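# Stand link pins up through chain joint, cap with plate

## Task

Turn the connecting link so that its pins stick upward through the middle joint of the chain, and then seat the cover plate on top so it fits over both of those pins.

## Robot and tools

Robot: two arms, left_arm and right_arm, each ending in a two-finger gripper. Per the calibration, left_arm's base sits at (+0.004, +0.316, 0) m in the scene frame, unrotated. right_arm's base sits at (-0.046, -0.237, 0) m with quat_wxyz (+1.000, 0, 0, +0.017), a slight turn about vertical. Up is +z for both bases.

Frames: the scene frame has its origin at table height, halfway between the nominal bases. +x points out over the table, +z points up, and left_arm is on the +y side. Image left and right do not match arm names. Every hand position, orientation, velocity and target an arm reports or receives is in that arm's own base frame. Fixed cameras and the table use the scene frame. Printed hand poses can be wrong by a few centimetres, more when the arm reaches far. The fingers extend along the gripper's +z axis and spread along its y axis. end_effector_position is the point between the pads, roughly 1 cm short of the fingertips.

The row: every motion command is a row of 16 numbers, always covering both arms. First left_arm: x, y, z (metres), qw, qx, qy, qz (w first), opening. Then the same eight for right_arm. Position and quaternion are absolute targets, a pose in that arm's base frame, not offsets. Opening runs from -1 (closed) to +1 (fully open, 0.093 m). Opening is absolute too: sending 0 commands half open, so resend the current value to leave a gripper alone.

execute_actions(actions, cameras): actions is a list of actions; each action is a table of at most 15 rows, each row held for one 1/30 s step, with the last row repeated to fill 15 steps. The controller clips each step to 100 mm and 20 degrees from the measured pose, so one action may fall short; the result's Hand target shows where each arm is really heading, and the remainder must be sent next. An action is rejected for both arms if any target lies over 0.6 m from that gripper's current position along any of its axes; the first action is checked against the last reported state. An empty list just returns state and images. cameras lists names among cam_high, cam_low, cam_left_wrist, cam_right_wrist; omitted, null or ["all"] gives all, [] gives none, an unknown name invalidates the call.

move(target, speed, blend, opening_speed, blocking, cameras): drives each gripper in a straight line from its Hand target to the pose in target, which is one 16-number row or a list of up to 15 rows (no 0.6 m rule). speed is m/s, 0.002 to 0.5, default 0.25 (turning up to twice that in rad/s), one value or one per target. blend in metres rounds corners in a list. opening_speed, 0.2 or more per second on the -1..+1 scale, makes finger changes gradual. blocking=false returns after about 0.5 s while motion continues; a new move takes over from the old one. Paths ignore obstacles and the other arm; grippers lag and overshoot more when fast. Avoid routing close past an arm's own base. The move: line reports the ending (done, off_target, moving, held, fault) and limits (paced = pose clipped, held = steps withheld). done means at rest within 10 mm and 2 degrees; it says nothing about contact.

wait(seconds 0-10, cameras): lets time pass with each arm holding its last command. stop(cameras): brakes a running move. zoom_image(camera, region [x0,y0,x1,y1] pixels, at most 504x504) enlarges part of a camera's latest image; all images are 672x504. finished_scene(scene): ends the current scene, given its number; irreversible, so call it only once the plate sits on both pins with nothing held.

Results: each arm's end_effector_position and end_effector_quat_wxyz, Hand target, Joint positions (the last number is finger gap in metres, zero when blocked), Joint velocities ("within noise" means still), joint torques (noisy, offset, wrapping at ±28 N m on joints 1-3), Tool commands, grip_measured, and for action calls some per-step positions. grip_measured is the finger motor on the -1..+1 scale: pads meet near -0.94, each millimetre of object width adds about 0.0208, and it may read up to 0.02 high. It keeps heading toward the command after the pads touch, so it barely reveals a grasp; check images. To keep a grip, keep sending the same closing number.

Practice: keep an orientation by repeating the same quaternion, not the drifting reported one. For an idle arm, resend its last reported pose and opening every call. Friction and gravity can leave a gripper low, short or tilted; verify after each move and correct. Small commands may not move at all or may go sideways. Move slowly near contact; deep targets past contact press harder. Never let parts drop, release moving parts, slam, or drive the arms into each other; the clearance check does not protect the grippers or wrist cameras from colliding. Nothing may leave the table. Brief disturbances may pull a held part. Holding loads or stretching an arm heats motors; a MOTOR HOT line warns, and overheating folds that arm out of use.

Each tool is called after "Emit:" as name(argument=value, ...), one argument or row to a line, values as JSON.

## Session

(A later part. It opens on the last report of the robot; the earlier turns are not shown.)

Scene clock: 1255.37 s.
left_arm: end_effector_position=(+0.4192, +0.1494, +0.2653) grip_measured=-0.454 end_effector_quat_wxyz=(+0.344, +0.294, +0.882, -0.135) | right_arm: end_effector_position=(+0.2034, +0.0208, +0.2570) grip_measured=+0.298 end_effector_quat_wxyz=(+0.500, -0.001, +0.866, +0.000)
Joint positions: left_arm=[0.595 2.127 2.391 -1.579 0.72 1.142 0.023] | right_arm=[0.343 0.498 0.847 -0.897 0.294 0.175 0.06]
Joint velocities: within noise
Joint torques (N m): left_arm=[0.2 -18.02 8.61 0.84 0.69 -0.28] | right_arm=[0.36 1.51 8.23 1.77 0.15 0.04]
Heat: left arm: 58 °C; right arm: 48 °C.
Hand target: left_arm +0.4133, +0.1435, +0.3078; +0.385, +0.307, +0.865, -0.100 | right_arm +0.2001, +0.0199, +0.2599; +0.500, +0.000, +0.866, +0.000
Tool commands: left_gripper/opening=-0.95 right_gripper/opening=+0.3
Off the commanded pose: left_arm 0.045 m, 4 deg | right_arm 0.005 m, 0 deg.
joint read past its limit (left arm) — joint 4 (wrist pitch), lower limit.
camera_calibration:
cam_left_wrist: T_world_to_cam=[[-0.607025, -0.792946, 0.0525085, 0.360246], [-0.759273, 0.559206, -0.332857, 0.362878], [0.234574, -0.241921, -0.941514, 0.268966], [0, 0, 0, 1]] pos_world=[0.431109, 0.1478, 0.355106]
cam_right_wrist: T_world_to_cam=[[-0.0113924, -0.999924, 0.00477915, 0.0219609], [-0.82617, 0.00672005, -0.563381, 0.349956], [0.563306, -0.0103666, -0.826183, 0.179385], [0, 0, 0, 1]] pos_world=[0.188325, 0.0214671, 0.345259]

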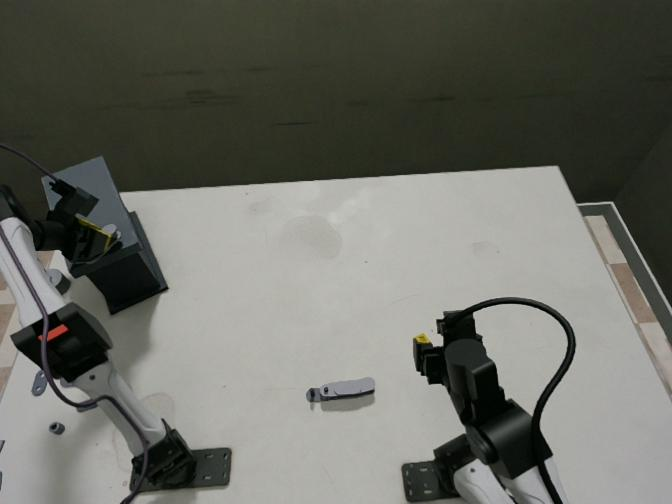

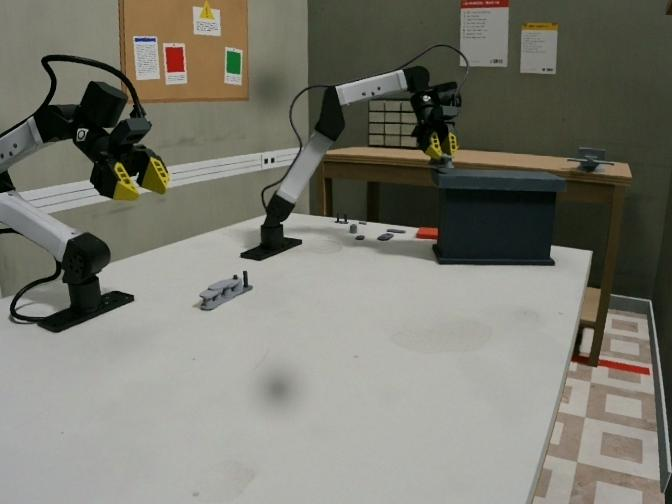

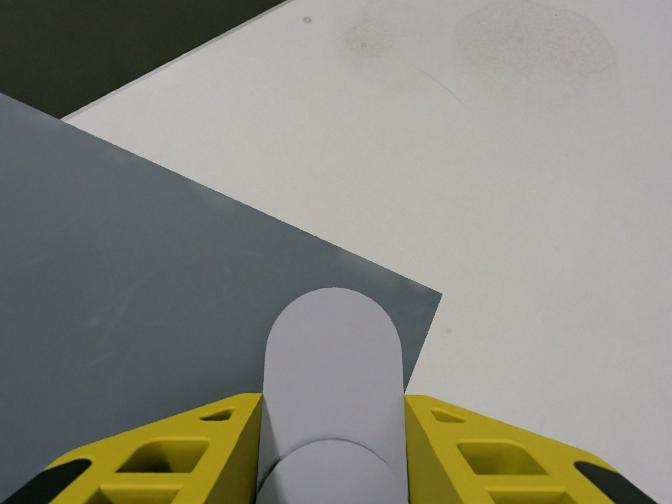

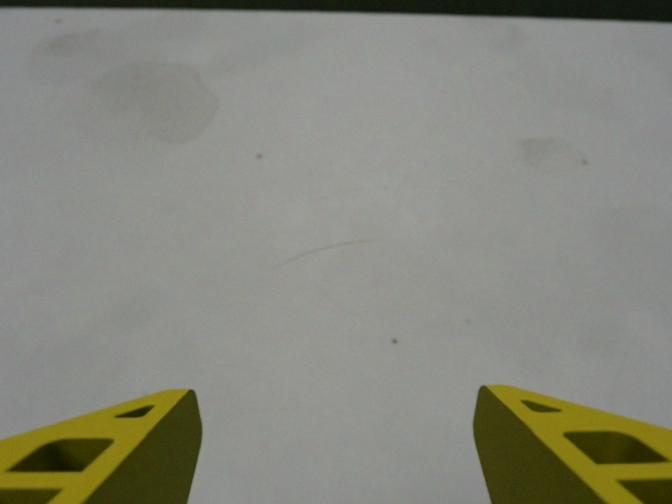

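Emit:
move(
  target=[0.36, 0.09, 0.33, 0.403, 0.2725, 0.8643, -0.1271, -0.95, 0.2001, 0.0199, 0.2599, 0.5, 0, 0.866, 0, 0.3],
  speed=0.08,
)

Scene clock: 1265.63 s.
left_arm: end_effector_position=(+0.3592, +0.1003, +0.3044) grip_measured=-0.454 end_effector_quat_wxyz=(+0.361, +0.259, +0.885, -0.138) | right_arm: end_effector_position=(+0.2034, +0.0208, +0.2570) grip_measured=+0.298 end_effector_quat_wxyz=(+0.500, -0.001, +0.866, +0.000)
Joint positions: left_arm=[0.581 1.76 2.014 -1.499 0.738 1.024 0.023] | right_arm=[0.343 0.498 0.847 -0.897 0.294 0.175 0.06]
Joint velocities: within noise
Joint torques (N m): left_arm=[-0.87 -13 5.39 1.25 0.95 -0.3] | right_arm=[0.05 1.73 8.12 1.81 0.19 0.06]
Heat: left arm: 61 °C; right arm: 48 °C.
Hand target: left_arm +0.3586, +0.0897, +0.3296; +0.402, +0.274, +0.864, -0.128 | right_arm +0.2002, +0.0198, +0.2598; +0.500, +0.000, +0.866, +0.000
Off the commanded pose: left_arm 0.028 m, 6 deg | right_arm 0.004 m, 0 deg.
move: off_target (left_arm)
camera_calibration:
cam_left_wrist: T_world_to_cam=[[-0.555152, -0.828446, 0.0740494, 0.261218], [-0.787484, 0.494864, -0.367393, 0.384877], [0.267721, -0.262272, -0.927113, 0.293769], [0, 0, 0, 1]] pos_world=[0.369452, 0.102991, 0.394415]
cam_right_wrist: T_world_to_cam=[[-0.0113924, -0.999924, 0.00477915, 0.0219609], [-0.82617, 0.00672005, -0.563381, 0.349956], [0.563306, -0.0103666, -0.826183, 0.179385], [0, 0, 0, 1]] pos_world=[0.188325, 0.0214671, 0.345259]

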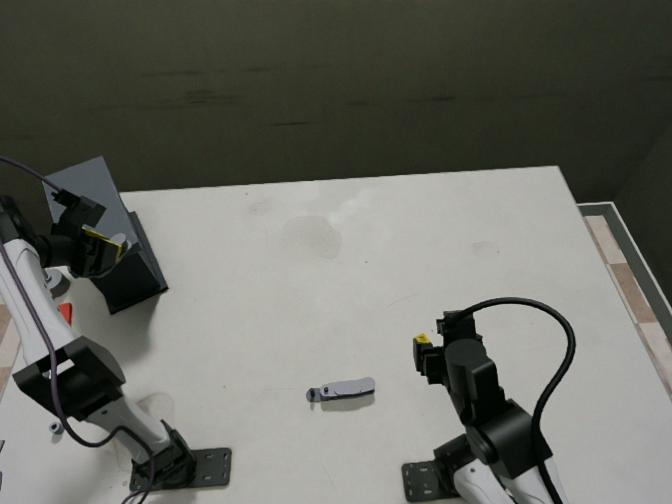

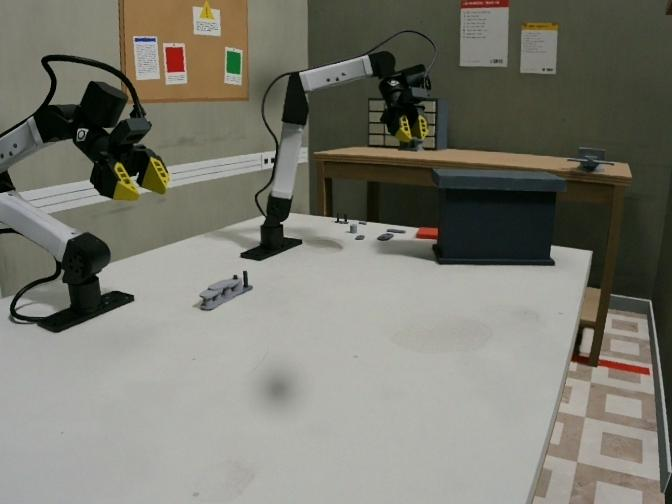

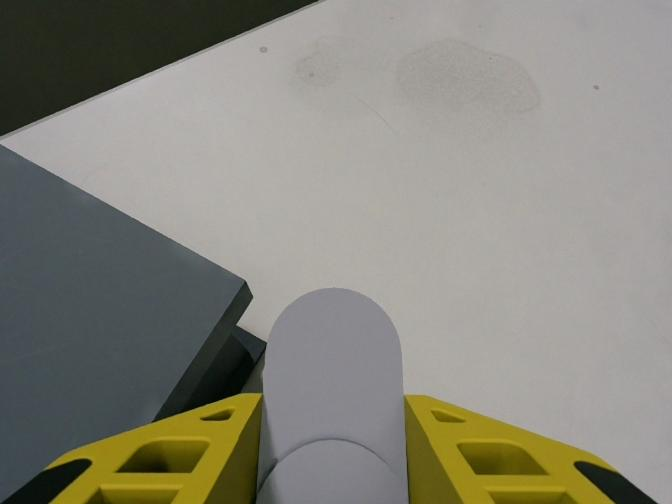

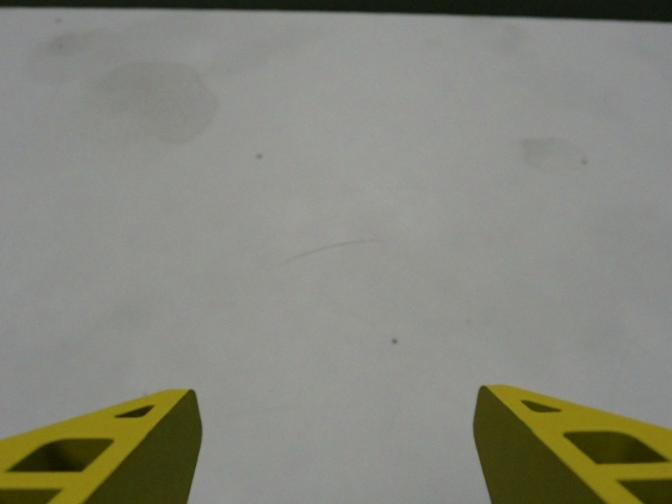

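Emit:
move(
  target=[
    [0.31, -0.05, 0.31, 0.369, 0.384, 0.81, -0.175, -0.95, 0.2001, 0.0199, 0.2599, 0.5, 0, 0.866, 0, 0.3],
    [0.25, -0.10, 0.26, 0.2659, 0.6646, 0.6418, -0.2753, -0.95, 0.2001, 0.0199, 0.2599, 0.5, 0, 0.866, 0, 0.3],
  ],
  speed=0.12,
  blend=0.03,
)

Scene clock: 1278.73 s.
left_arm: end_effector_position=(+0.2560, -0.0942, +0.2465) grip_measured=-0.454 end_effector_quat_wxyz=(+0.282, +0.641, +0.674, -0.236) | right_arm: end_effector_position=(+0.2034, +0.0208, +0.2570) grip_measured=+0.298 end_effector_quat_wxyz=(+0.500, -0.001, +0.866, +0.000)
Joint positions: left_arm=[0.083 1.489 1.517 -1.569 0.752 1.591 0.023] | right_arm=[0.343 0.498 0.847 -0.897 0.294 0.175 0.06]
Joint velocities: within noise
Joint torques (N m): left_arm=[-0.88 -9.31 5.38 0.33 0.8 -0.05] | right_arm=[0.18 1.62 8.38 1.83 0.12 0.01]
Heat: left arm: 60 °C; right arm: 48 °C.
Hand target: left_arm +0.2501, -0.1003, +0.2591; +0.305, +0.648, +0.658, -0.232 | right_arm +0.2002, +0.0198, +0.2598; +0.500, +0.000, +0.866, +0.000
Off the commanded pose: left_arm 0.016 m, 7 deg | right_arm 0.004 m, 0 deg.
joint sent to its limit (left arm) — joint 4 (wrist pitch), lower limit. The joint targets are off in orientation, not in position.
move: off_target (left_arm)
camera_calibration:
cam_left_wrist: T_world_to_cam=[[-0.997046, -0.0719791, -0.0268158, 0.256363], [-0.0591483, 0.942189, -0.32982, 0.225067], [0.0490057, -0.327259, -0.943663, 0.270578], [0, 0, 0, 1]] pos_world=[0.255658, -0.105054, 0.33644]
cam_right_wrist: T_world_to_cam=[[-0.0113924, -0.999924, 0.00477915, 0.0219609], [-0.82617, 0.00672005, -0.563381, 0.349956], [0.563306, -0.0103666, -0.826183, 0.179385], [0, 0, 0, 1]] pos_world=[0.188325, 0.0214671, 0.345259]

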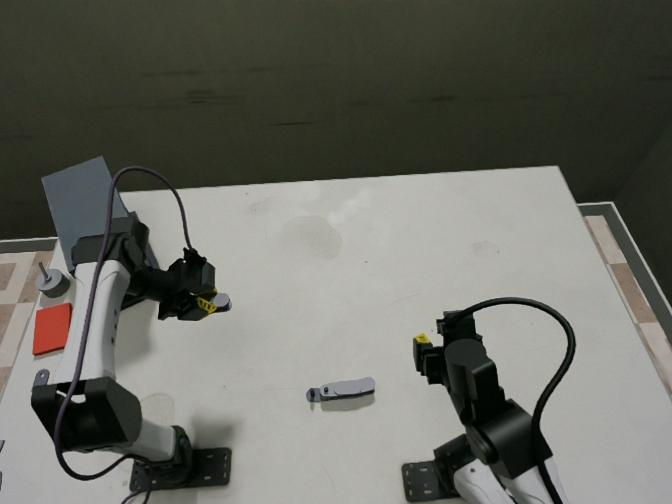

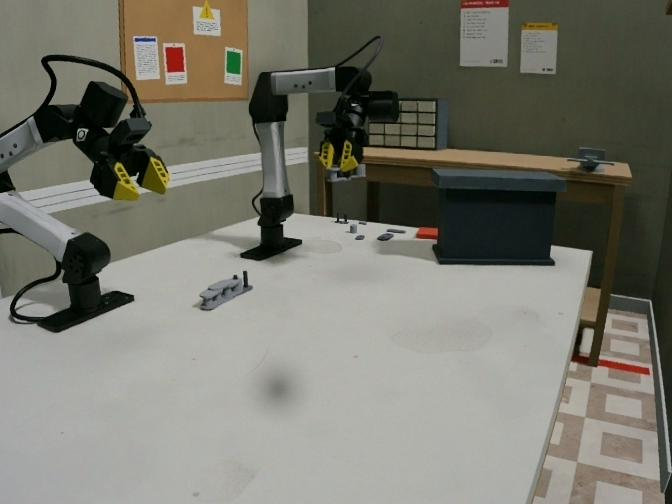

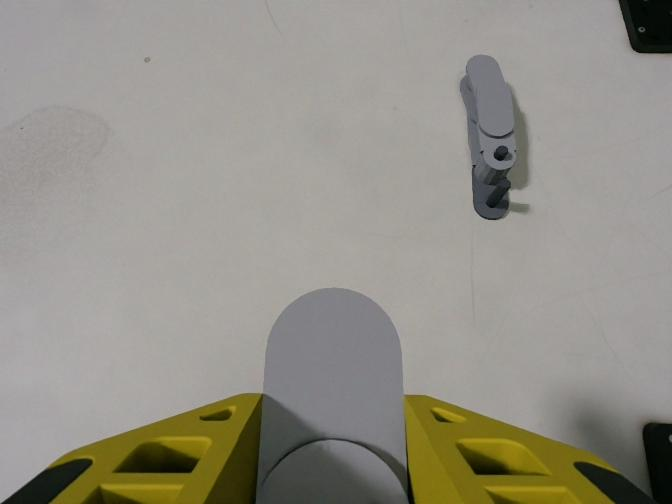

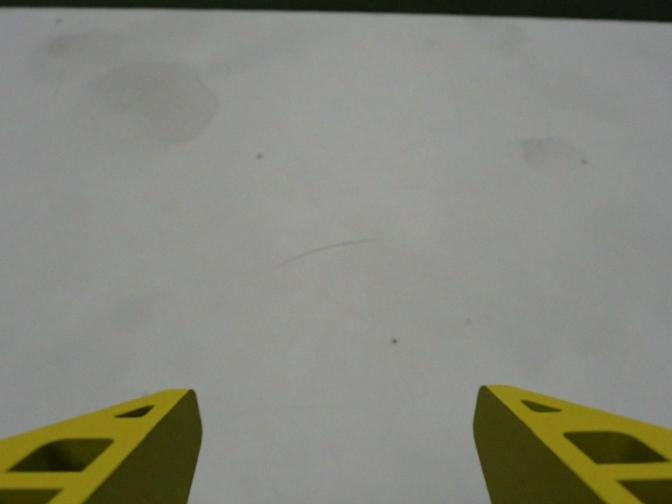

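Emit:
zoom_image(
  camera="cam_low",
  region=[300, 110, 400, 210],
)

Emit:
zoom_image(
  camera="cam_high",
  region=[150, 250, 260, 340],
)

Scaled by 5.040 from the camera's 672x504 image, which has a finer 960x720 frame.

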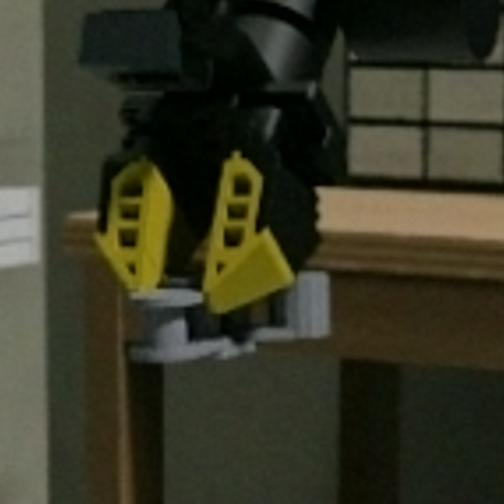

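Scaled by 4.582 from the camera's 672x504 image, which has a finer 960x720 frame.

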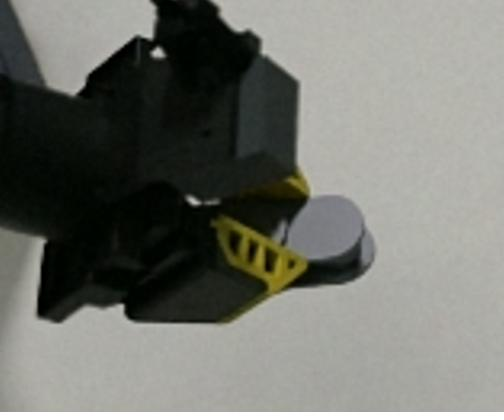

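Emit:
move(
  target=[0.26, -0.10, 0.08, 0.2659, 0.6646, 0.6418, -0.2753, -0.95, 0.2001, 0.0199, 0.2599, 0.5, 0, 0.866, 0, 0.3],
  speed=0.15,
)

Emit:
zoom_image(
  camera="cam_high",
  region=[150, 270, 270, 370],
)

Emit:
zoom_image(
  camera="cam_low",
  region=[280, 190, 400, 290],
)

Scene clock: 1292.93 s.
left_arm: end_effector_position=(+0.2583, -0.0934, +0.0755) grip_measured=-0.454 end_effector_quat_wxyz=(+0.251, +0.662, +0.653, -0.269) | right_arm: end_effector_position=(+0.2034, +0.0208, +0.2570) grip_measured=+0.298 end_effector_quat_wxyz=(+0.500, -0.001, +0.866, +0.000)
Joint positions: left_arm=[0.083 1.658 0.99 -1.019 0.747 1.712 0.023] | right_arm=[0.343 0.498 0.847 -0.897 0.294 0.175 0.06]
Joint velocities: within noise
Joint torques (N m): left_arm=[-1.17 -6.72 5.16 0.11 0.8 -0.06] | right_arm=[0.24 1.58 8.36 1.87 0.21 0.04]
Heat: left arm: 55 °C; right arm: 48 °C.
Hand target: left_arm +0.2599, -0.0998, +0.0800; +0.266, +0.665, +0.642, -0.275 | right_arm +0.2002, +0.0198, +0.2598; +0.500, +0.000, +0.866, +0.000
Off the commanded pose: left_arm 0.008 m, 2 deg | right_arm 0.004 m, 0 deg.
move: done
camera_calibration:
cam_left_wrist: T_world_to_cam=[[-0.999221, 0.0163606, 0.0359037, 0.258179], [0.00353398, 0.943431, -0.33155, 0.152077], [-0.039297, -0.331165, -0.942754, 0.131812], [0, 0, 0, 1]] pos_world=[0.262621, -0.104047, 0.165418]
cam_right_wrist: T_world_to_cam=[[-0.0113924, -0.999924, 0.00477915, 0.0219609], [-0.82617, 0.00672005, -0.563381, 0.349956], [0.563306, -0.0103666, -0.826183, 0.179385], [0, 0, 0, 1]] pos_world=[0.188325, 0.0214671, 0.345259]

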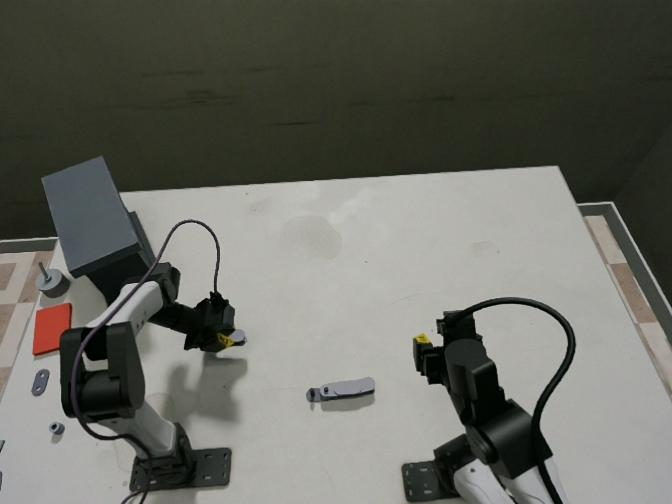

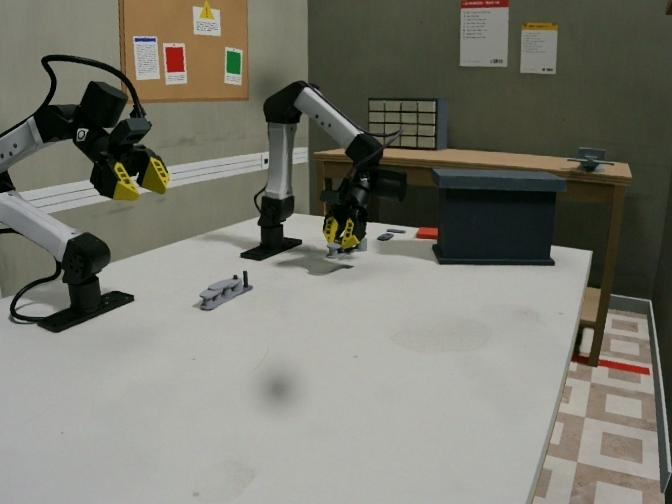

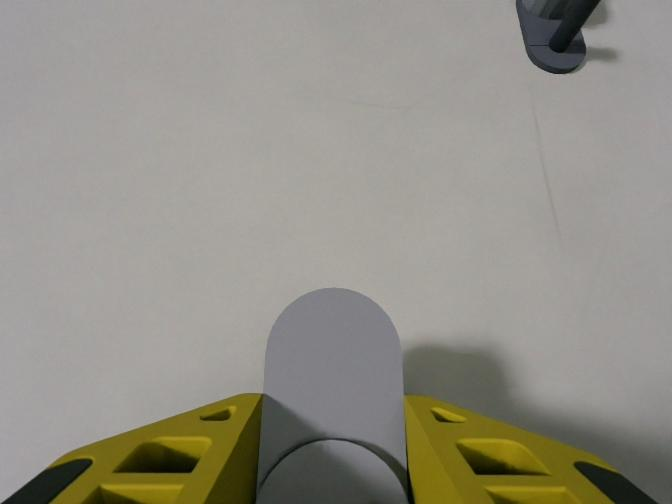

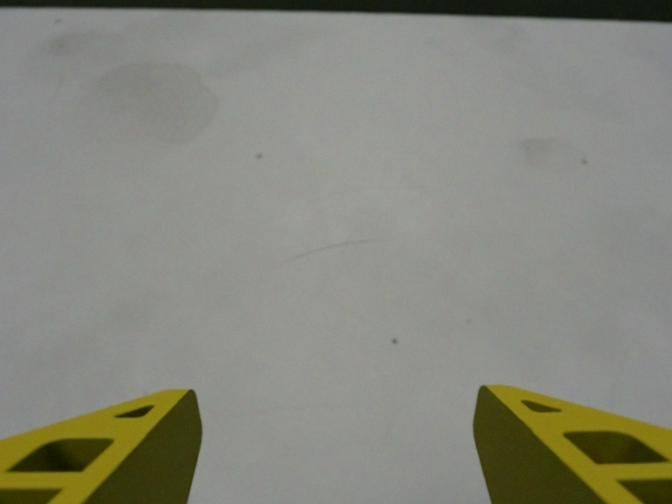

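Scaled by 4.200 from the camera's 672x504 image, which has a finer 960x720 frame.

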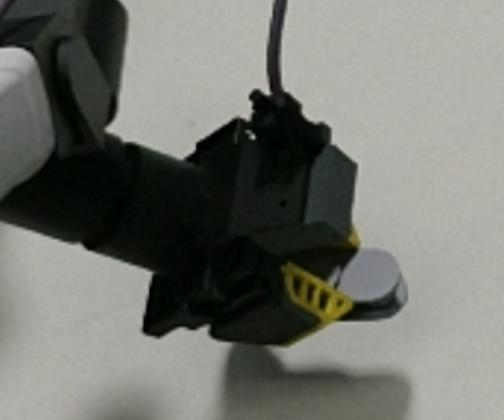

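Scaled by 4.200 from the camera's 672x504 image, which has a finer 960x720 frame.

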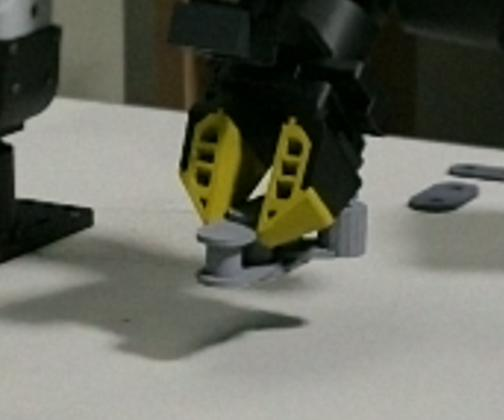

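Emit:
move(
  target=[0.26, -0.10, 0.048, 0.2659, 0.6646, 0.6418, -0.2753, -0.95, 0.2001, 0.0199, 0.2599, 0.5, 0, 0.866, 0, 0.3],
  speed=0.06,
  cameras=["cam_low"],
)

Emit:
move(
  target=[0.26, -0.10, 0.040, 0.2659, 0.6646, 0.6418, -0.2753, -0.95, 0.2001, 0.0199, 0.2599, 0.5, 0, 0.866, 0, 0.3],
  speed=0.03,
  cameras=["cam_low"],
)

Emit:
zoom_image(
  camera="cam_low",
  region=[280, 190, 400, 290],
)

Scene clock: 1301.27 s.
left_arm: end_effector_position=(+0.2591, -0.0933, +0.0448) grip_measured=-0.454 end_effector_quat_wxyz=(+0.253, +0.663, +0.652, -0.267) | right_arm: end_effector_position=(+0.2034, +0.0208, +0.2570) grip_measured=+0.298 end_effector_quat_wxyz=(+0.500, -0.001, +0.866, +0.000)
Joint positions: left_arm=[0.083 1.717 0.919 -0.884 0.747 1.713 0.023] | right_arm=[0.343 0.498 0.847 -0.897 0.294 0.175 0.06]
Joint velocities: within noise
Joint torques (N m): left_arm=[-1.2 -6.63 4.7 0.11 0.8 -0.07] | right_arm=[0.28 1.69 8.39 1.87 0.2 0.02]
Heat: left arm: 53 °C; right arm: 48 °C.
Hand target: left_arm +0.2599, -0.0998, +0.0481; +0.266, +0.665, +0.642, -0.275 | right_arm +0.2002, +0.0198, +0.2598; +0.500, +0.000, +0.866, +0.000
Off the commanded pose: left_arm 0.007 m, 2 deg | right_arm 0.004 m, 0 deg.
move: done
Images, in order (width x height): cam_low 672x504.

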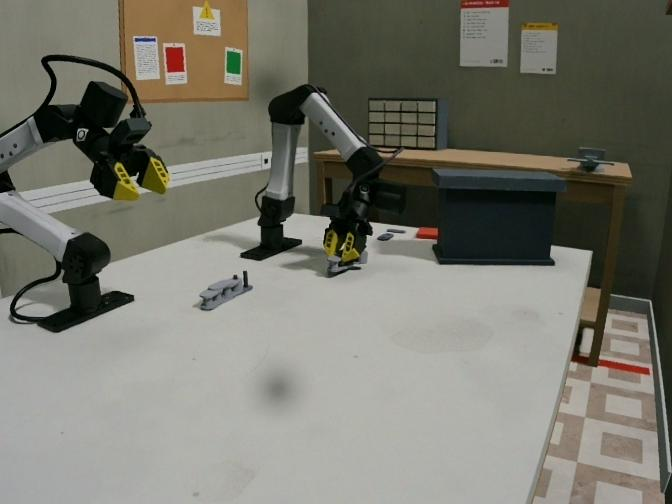

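Scene clock: 1302.20 s.
left_arm: end_effector_position=(+0.2596, -0.0933, +0.0373) grip_measured=-0.454 end_effector_quat_wxyz=(+0.253, +0.663, +0.652, -0.266) | right_arm: end_effector_position=(+0.2034, +0.0208, +0.2570) grip_measured=+0.298 end_effector_quat_wxyz=(+0.500, -0.001, +0.866, +0.000)
Joint positions: left_arm=[0.083 1.733 0.904 -0.85 0.747 1.713 0.023] | right_arm=[0.343 0.498 0.847 -0.897 0.294 0.175 0.06]
Joint velocities: within noise
Joint torques (N m): left_arm=[-1.18 -6.56 4.55 0.14 0.8 -0.08] | right_arm=[0.23 1.5 8.23 1.8 0.12 0.04]
Heat: left arm: 53 °C; right arm: 48 °C.
Hand target: left_arm +0.2600, -0.0998, +0.0401; +0.266, +0.665, +0.642, -0.275 | right_arm +0.2002, +0.0198, +0.2598; +0.500, +0.000, +0.866, +0.000
Off the commanded pose: left_arm 0.007 m, 2 deg | right_arm 0.004 m, 0 deg.
move: done
Images, in order (width x height): cam_low 672x504.

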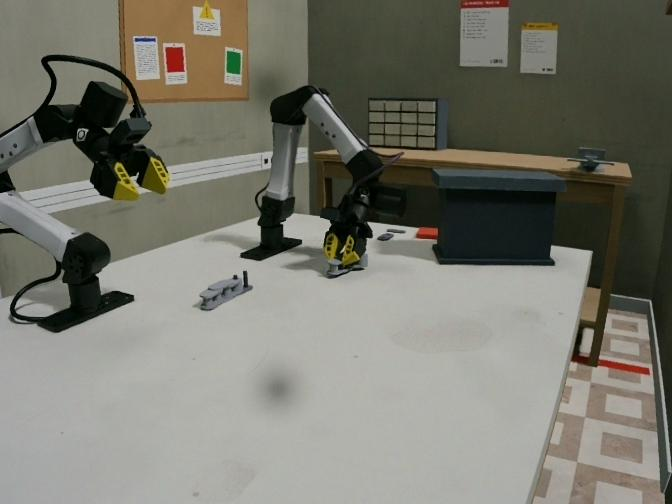

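Scaled by 4.200 from the camera's 672x504 image, which has a finer 960x720 frame.

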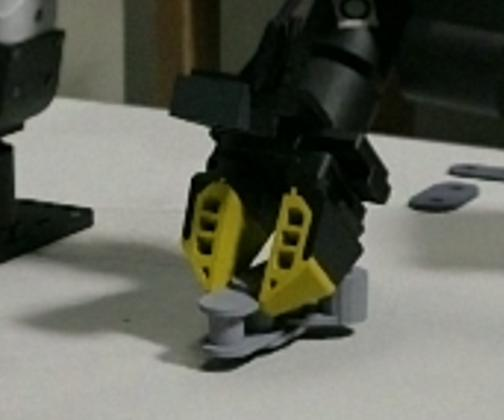

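Emit:
move(
  target=[
    [0.26, -0.10, 0.037, 0.2659, 0.6646, 0.6418, -0.2753, -0.95, 0.2001, 0.0199, 0.2599, 0.5, 0, 0.866, 0, 0.3],
    [0.26, -0.17, 0.037, 0.2659, 0.6646, 0.6418, -0.2753, -0.95, 0.2001, 0.0199, 0.2599, 0.5, 0, 0.866, 0, 0.3],
  ],
  speed=0.04,
  cameras=["cam_low","cam_high","cam_left_wrist"],
)

Emit:
zoom_image(
  camera="cam_low",
  region=[280, 190, 400, 310],
)

Emit:
zoom_image(
  camera="cam_high",
  region=[170, 270, 310, 390],
)

Scene clock: 1311.23 s.
left_arm: end_effector_position=(+0.2610, -0.1654, +0.0309) grip_measured=-0.454 end_effector_quat_wxyz=(+0.255, +0.663, +0.647, -0.276) | right_arm: end_effector_position=(+0.2034, +0.0208, +0.2570) grip_measured=+0.298 end_effector_quat_wxyz=(+0.500, -0.001, +0.866, +0.000)
Joint positions: left_arm=[-0.179 1.72 0.846 -0.576 0.763 1.367 0.023] | right_arm=[0.343 0.498 0.847 -0.897 0.294 0.175 0.06]
Joint velocities: left_arm=[0.002 0.017 0.007 0.037 -0.154 -0.022 0] | right_arm=[within noise]
Joint torques (N m): left_arm=[-1.32 -9.66 3.88 0.71 0.59 -0.33] | right_arm=[0.02 1.78 8.23 1.8 0.14 0.06]
Heat: left arm: 51 °C; right arm: 48 °C.
Hand target: left_arm +0.2600, -0.1699, +0.0369; +0.266, +0.665, +0.642, -0.276 | right_arm +0.2002, +0.0198, +0.2598; +0.500, +0.000, +0.866, +0.000
Off the commanded pose: left_arm 0.008 m, 1 deg | right_arm 0.004 m, 0 deg.
move: done
camera_calibration:
cam_left_wrist: T_world_to_cam=[[-0.99895, 0.0276397, 0.0365304, 0.265456], [0.0132558, 0.937758, -0.347037, 0.202202], [-0.0438486, -0.346189, -0.93714, 0.064549], [0, 0, 0, 1]] pos_world=[0.265328, -0.174607, 0.120966]
Images, in order (width x height): cam_high 672x504, cam_low 672x504, cam_left_wrist 672x504.

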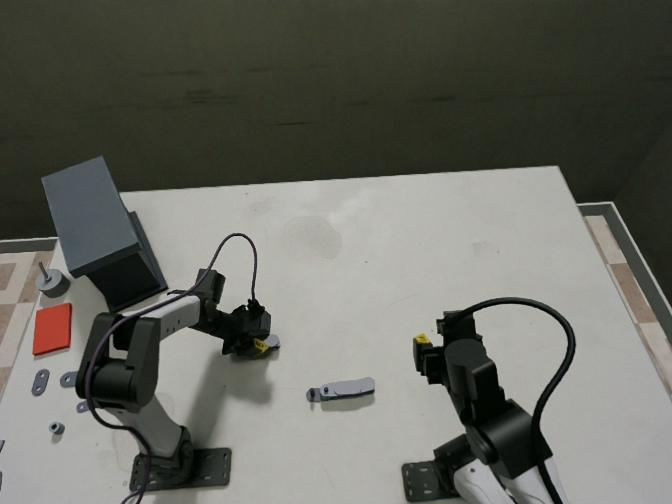

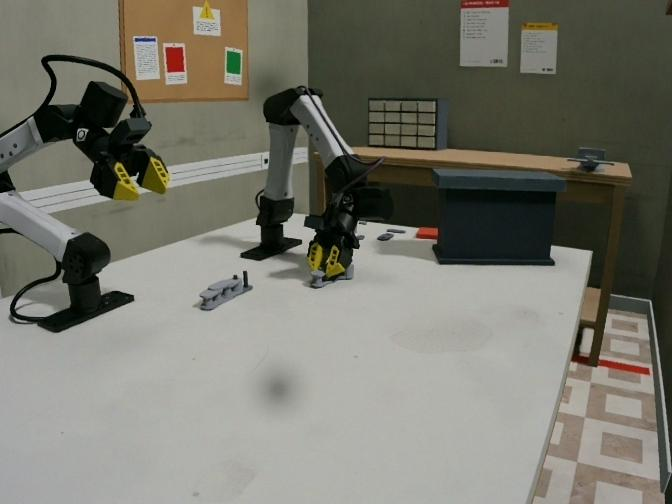

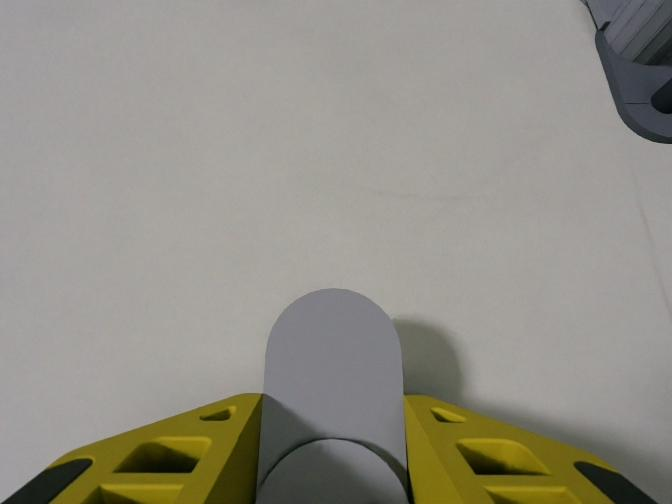

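Scaled by 4.200 from the camera's 672x504 image, which has a finer 960x720 frame.

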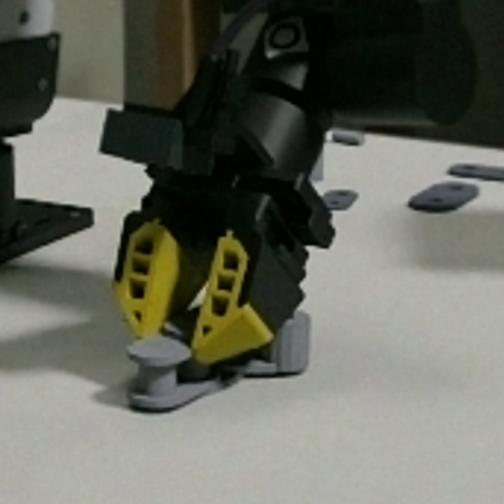

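Scaled by 3.600 from the camera's 672x504 image, which has a finer 960x720 frame.

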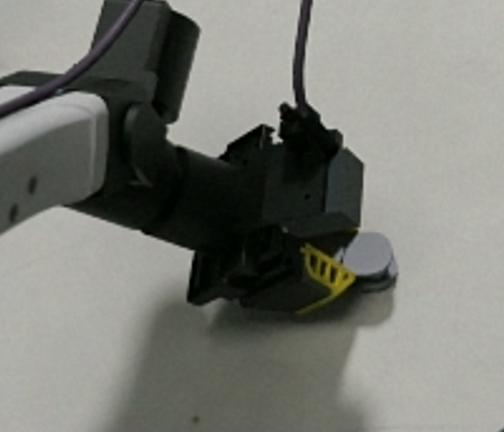

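Emit:
move(
  target=[
    [0.26, -0.17, 0.037, 0.2659, 0.6646, 0.6418, -0.2753, -0.2, 0.2001, 0.0199, 0.2599, 0.5, 0, 0.866, 0, 0.3],
    [0.26, -0.155, 0.085, 0.2659, 0.6646, 0.6418, -0.2753, -0.2, 0.2001, 0.0199, 0.2599, 0.5, 0, 0.866, 0, 0.3],
    [0.26, -0.11, 0.17, 0.2659, 0.6646, 0.6418, -0.2753, -0.2, 0.2001, 0.0199, 0.2599, 0.5, 0, 0.866, 0, 0.3],
  ],
  speed=[0.05, 0.05, 0.15],
  opening_speed=1.0,
  cameras=["cam_low","cam_high","cam_left_wrist"],
)

Emit:
zoom_image(
  camera="cam_low",
  region=[280, 190, 400, 310],
)

Emit:
zoom_image(
  camera="cam_high",
  region=[170, 270, 310, 390],
)

Scene clock: 1325.53 s.
left_arm: end_effector_position=(+0.2553, -0.1102, +0.1564) grip_measured=-0.202 end_effector_quat_wxyz=(+0.246, +0.661, +0.649, -0.285) | right_arm: end_effector_position=(+0.2034, +0.0208, +0.2570) grip_measured=+0.298 end_effector_quat_wxyz=(+0.500, -0.001, +0.866, +0.000)
Joint positions: left_arm=[0.026 1.578 1.231 -1.329 0.767 1.657 0.036] | right_arm=[0.343 0.498 0.847 -0.897 0.294 0.175 0.06]
Joint velocities: within noise
Joint torques (N m): left_arm=[0.62 -8.14 7.83 -0.02 0.64 -0.06] | right_arm=[0.03 1.52 8.32 1.84 0.18 -0.06]
Heat: left arm: 50 °C; right arm: 48 °C.
Hand target: left_arm +0.2597, -0.1100, +0.1698; +0.266, +0.665, +0.642, -0.275 | right_arm +0.2002, +0.0198, +0.2598; +0.500, +0.000, +0.866, +0.000
Off the commanded pose: left_arm 0.014 m, 3 deg | right_arm 0.004 m, 0 deg.
move: off_target (left_arm)
camera_calibration:
cam_left_wrist: T_world_to_cam=[[-0.997629, 0.0319744, 0.0609464, 0.249942], [0.0087989, 0.937519, -0.347823, 0.19534], [-0.0682599, -0.346462, -0.935577, 0.206967], [0, 0, 0, 1]] pos_world=[0.261758, -0.11942, 0.246345]
Images, in order (width x height): cam_high 672x504, cam_low 672x504, cam_left_wrist 672x504.

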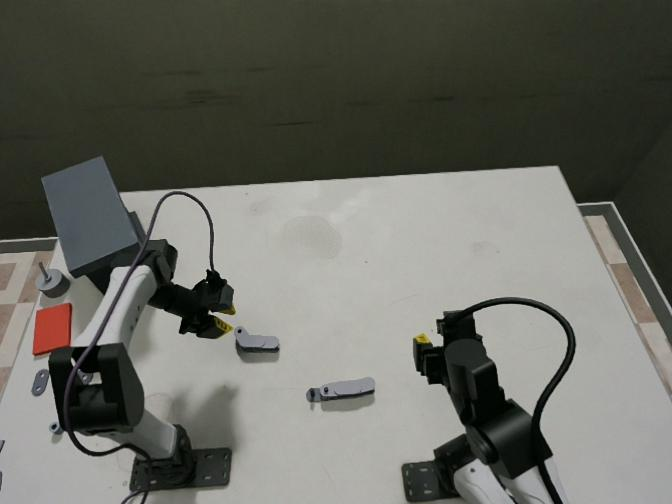

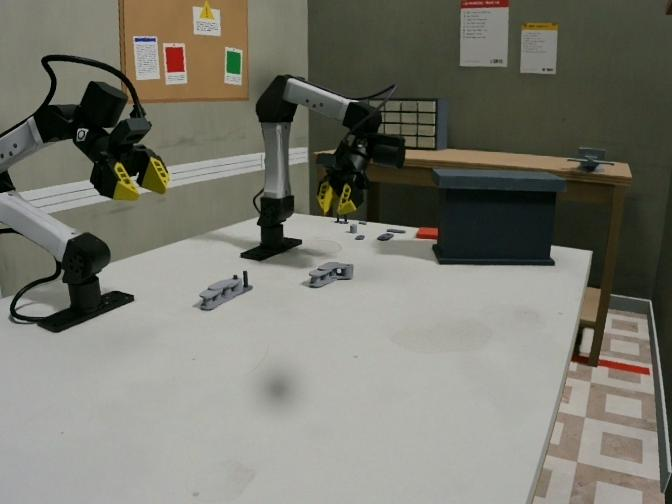

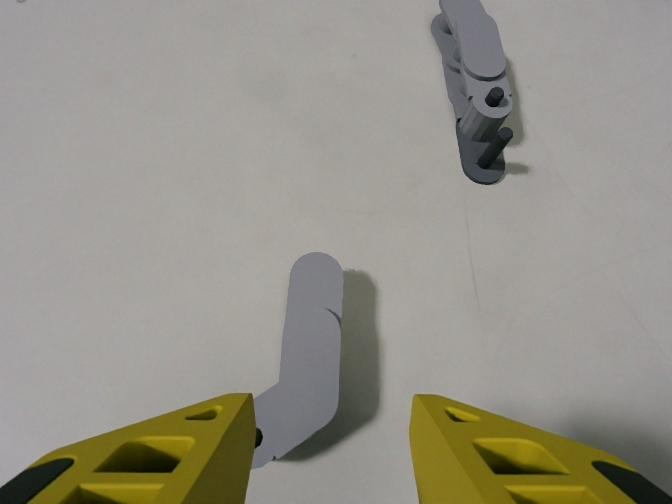

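Scaled by 4.200 from the camera's 672x504 image, which has a finer 960x720 frame.

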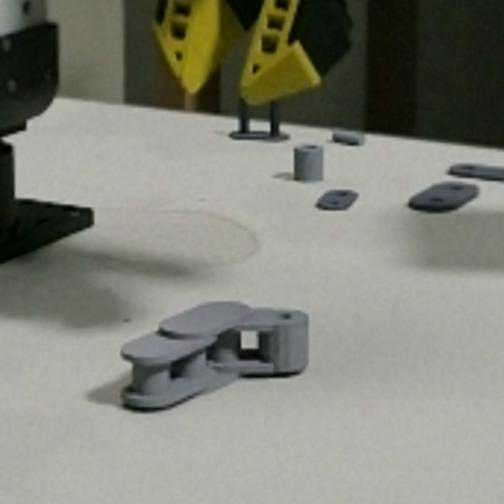

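Scaled by 3.600 from the camera's 672x504 image, which has a finer 960x720 frame.

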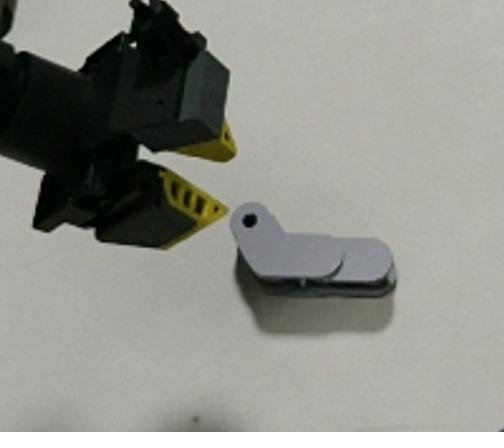

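Emit:
move(
  target=[
    [0.31, -0.142, 0.10, 0.1147, 0.4729, 0.8714, -0.0622, -0.98, 0.2001, 0.0199, 0.2599, 0.5, 0, 0.866, 0, 0.3],
    [0.31, -0.144, 0.034, 0.1147, 0.4729, 0.8714, -0.0622, -0.98, 0.2001, 0.0199, 0.2599, 0.5, 0, 0.866, 0, 0.3],
  ],
  speed=[0.2, 0.08],
  cameras=["cam_low","cam_high","cam_left_wrist"],
)

Emit:
zoom_image(
  camera="cam_low",
  region=[280, 190, 400, 310],
)

Emit:
zoom_image(
  camera="cam_high",
  region=[170, 270, 310, 390],
)

Scene clock: 1437.17 s.
left_arm: end_effector_position=(+0.3091, -0.1431, +0.0385) grip_measured=-0.973 end_effector_quat_wxyz=(+0.116, +0.474, +0.870, -0.068) | right_arm: end_effector_position=(+0.2034, +0.0208, +0.2570) grip_measured=+0.298 end_effector_quat_wxyz=(+0.500, -0.001, +0.866, +0.000)
Joint positions: left_arm=[-0.351 1.716 1.062 -0.705 0.168 0.629 0] | right_arm=[0.343 0.498 0.847 -0.897 0.294 0.175 0.06]
Joint velocities: within noise
Joint torques (N m): left_arm=[-1.02 -6.83 5.01 0.91 0 -0.28] | right_arm=[0.13 1.74 8.2 1.9 0.14 0.03]
Heat: left arm: 44 °C; right arm: 48 °C.
Hand target: left_arm +0.3099, -0.1440, +0.0341; +0.115, +0.473, +0.871, -0.062 | right_arm +0.2002, +0.0198, +0.2598; +0.500, +0.000, +0.866, +0.000
Off the commanded pose: left_arm 0.005 m, 1 deg | right_arm 0.004 m, 0 deg.
move: done
camera_calibration:
cam_left_wrist: T_world_to_cam=[[-0.834082, -0.551214, 0.021682, 0.179354], [-0.5428, 0.827089, 0.145916, 0.320412], [-0.0983641, 0.109937, -0.989059, 0.165595], [0, 0, 0, 1]] pos_world=[0.339804, -0.184352, 0.113141]
Images, in order (width x height): cam_high 672x504, cam_low 672x504, cam_left_wrist 672x504.

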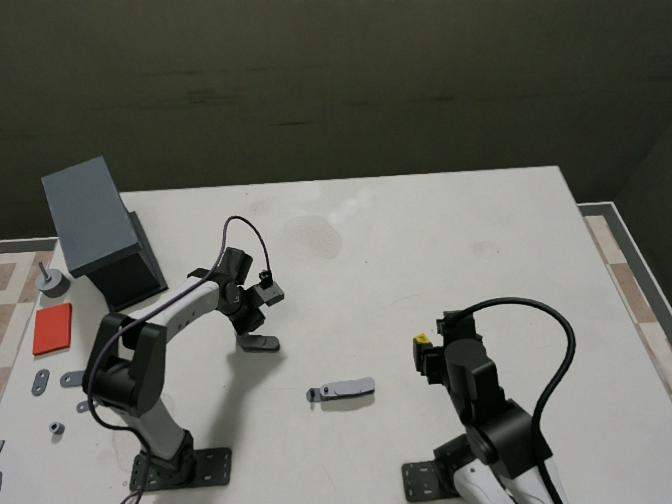

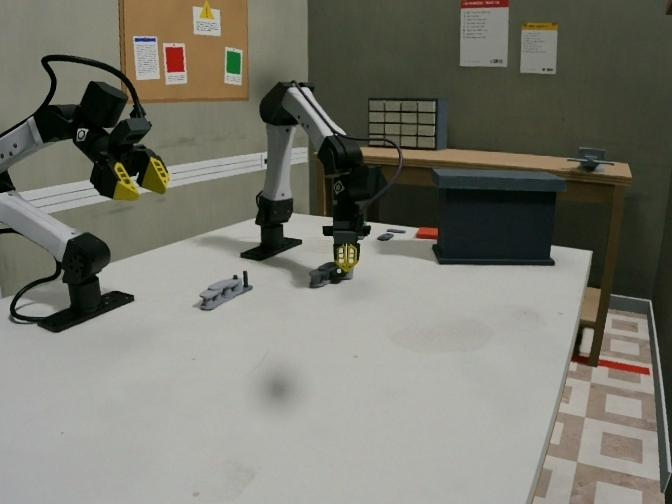

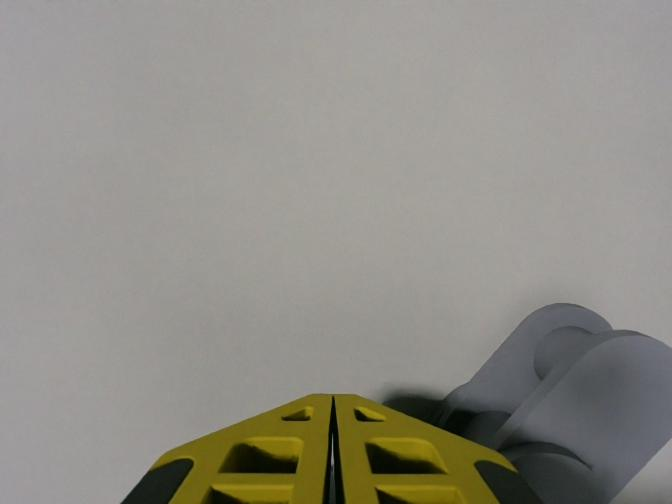

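Scaled by 4.200 from the camera's 672x504 image, which has a finer 960x720 frame.

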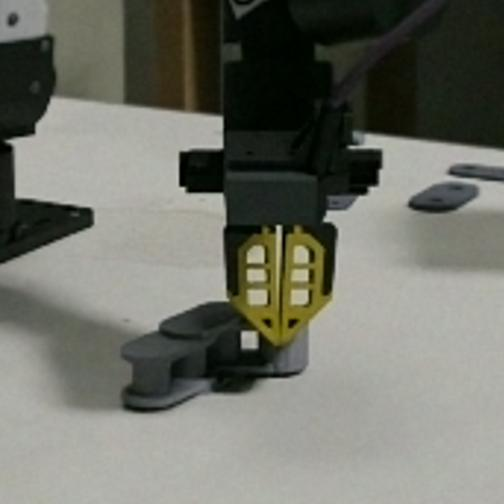

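Scaled by 3.600 from the camera's 672x504 image, which has a finer 960x720 frame.

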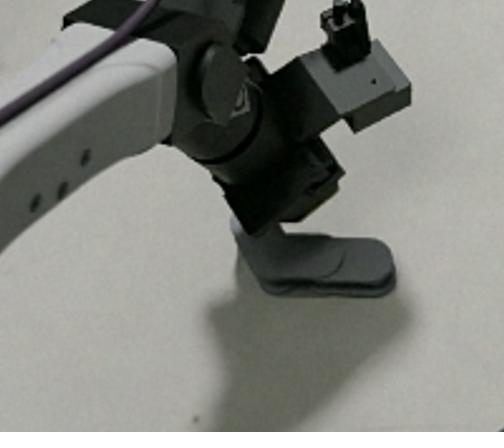

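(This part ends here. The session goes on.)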